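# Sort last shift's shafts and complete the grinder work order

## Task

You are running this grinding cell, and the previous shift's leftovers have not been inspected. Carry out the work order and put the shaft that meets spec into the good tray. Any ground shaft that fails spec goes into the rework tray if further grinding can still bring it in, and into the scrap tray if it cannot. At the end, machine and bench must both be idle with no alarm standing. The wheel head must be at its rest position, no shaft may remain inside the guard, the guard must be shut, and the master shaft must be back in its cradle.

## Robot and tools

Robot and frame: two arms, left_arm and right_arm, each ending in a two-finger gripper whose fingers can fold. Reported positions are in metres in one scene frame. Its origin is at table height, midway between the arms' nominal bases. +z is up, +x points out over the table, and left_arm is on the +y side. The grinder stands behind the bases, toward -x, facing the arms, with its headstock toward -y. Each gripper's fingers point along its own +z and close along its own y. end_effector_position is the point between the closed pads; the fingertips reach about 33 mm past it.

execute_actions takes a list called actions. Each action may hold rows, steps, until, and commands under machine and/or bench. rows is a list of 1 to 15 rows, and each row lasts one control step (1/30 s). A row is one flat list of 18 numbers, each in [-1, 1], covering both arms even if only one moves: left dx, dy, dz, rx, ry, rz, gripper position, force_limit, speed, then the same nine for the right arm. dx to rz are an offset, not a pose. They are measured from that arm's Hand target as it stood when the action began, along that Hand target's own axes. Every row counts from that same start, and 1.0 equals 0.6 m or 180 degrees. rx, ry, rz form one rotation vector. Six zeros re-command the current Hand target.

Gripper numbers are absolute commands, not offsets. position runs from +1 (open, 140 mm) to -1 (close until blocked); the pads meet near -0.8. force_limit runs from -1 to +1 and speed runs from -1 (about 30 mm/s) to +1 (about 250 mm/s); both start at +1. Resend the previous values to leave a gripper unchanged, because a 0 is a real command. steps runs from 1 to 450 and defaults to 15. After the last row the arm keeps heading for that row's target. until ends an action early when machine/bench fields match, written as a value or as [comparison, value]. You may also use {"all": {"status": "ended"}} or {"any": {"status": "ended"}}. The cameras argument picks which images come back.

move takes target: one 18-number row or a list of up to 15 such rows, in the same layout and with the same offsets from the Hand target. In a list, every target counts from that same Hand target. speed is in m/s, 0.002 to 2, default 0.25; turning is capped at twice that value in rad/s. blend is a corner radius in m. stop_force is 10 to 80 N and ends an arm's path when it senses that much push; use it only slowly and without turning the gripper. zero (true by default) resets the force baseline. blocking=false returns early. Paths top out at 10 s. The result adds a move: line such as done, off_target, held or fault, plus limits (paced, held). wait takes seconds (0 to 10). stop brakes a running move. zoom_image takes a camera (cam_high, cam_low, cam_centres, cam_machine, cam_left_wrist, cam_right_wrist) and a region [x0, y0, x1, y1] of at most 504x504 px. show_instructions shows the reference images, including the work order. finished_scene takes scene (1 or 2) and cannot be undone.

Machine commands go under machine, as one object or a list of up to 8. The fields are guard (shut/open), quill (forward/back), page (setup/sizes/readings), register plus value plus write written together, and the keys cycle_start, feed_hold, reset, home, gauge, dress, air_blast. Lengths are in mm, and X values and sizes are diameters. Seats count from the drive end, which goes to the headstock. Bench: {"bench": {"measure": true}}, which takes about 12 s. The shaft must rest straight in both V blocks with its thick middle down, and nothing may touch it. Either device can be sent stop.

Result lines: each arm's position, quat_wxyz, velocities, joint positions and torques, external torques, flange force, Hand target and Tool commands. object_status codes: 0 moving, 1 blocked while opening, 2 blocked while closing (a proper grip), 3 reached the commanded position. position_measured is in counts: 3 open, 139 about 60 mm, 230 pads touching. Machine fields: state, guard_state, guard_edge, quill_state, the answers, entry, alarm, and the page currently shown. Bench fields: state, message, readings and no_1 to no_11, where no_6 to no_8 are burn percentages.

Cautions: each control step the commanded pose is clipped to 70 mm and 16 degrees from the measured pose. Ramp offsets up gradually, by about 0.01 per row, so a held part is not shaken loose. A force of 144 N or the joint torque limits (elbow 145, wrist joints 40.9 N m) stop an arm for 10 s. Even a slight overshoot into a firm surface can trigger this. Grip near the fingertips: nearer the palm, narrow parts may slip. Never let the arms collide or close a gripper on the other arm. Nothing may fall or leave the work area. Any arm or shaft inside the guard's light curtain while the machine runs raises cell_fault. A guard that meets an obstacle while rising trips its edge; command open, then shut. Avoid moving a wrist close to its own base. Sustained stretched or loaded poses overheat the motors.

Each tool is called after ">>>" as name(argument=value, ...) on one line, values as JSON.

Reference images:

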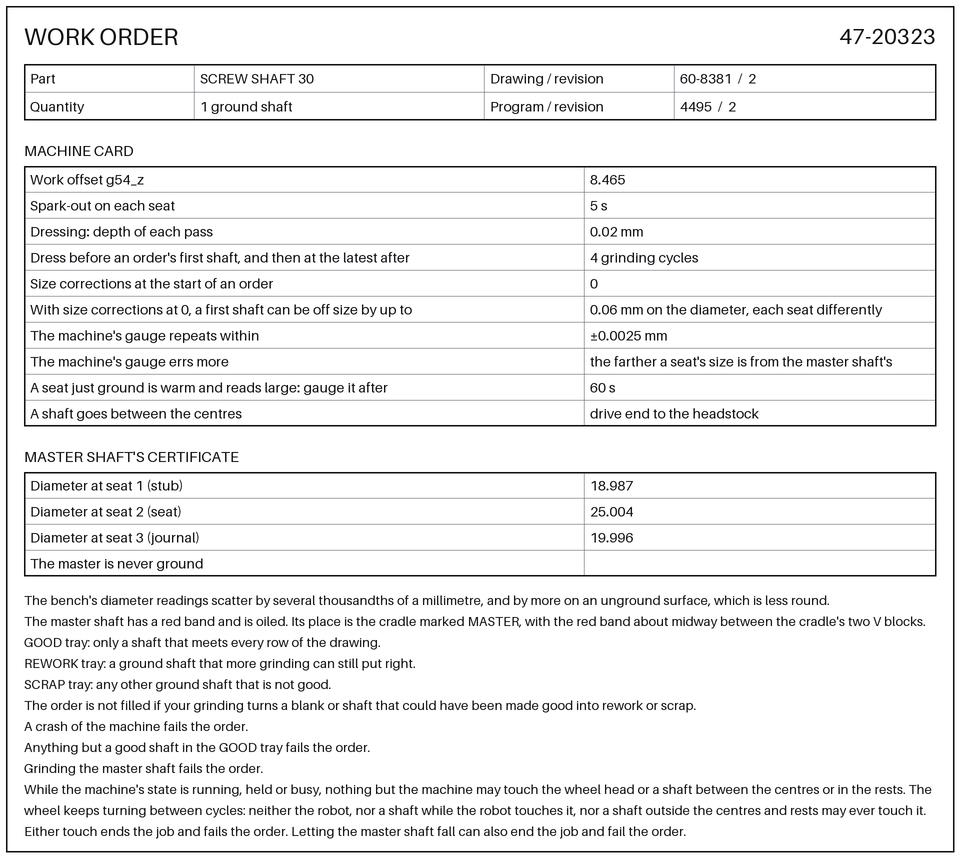

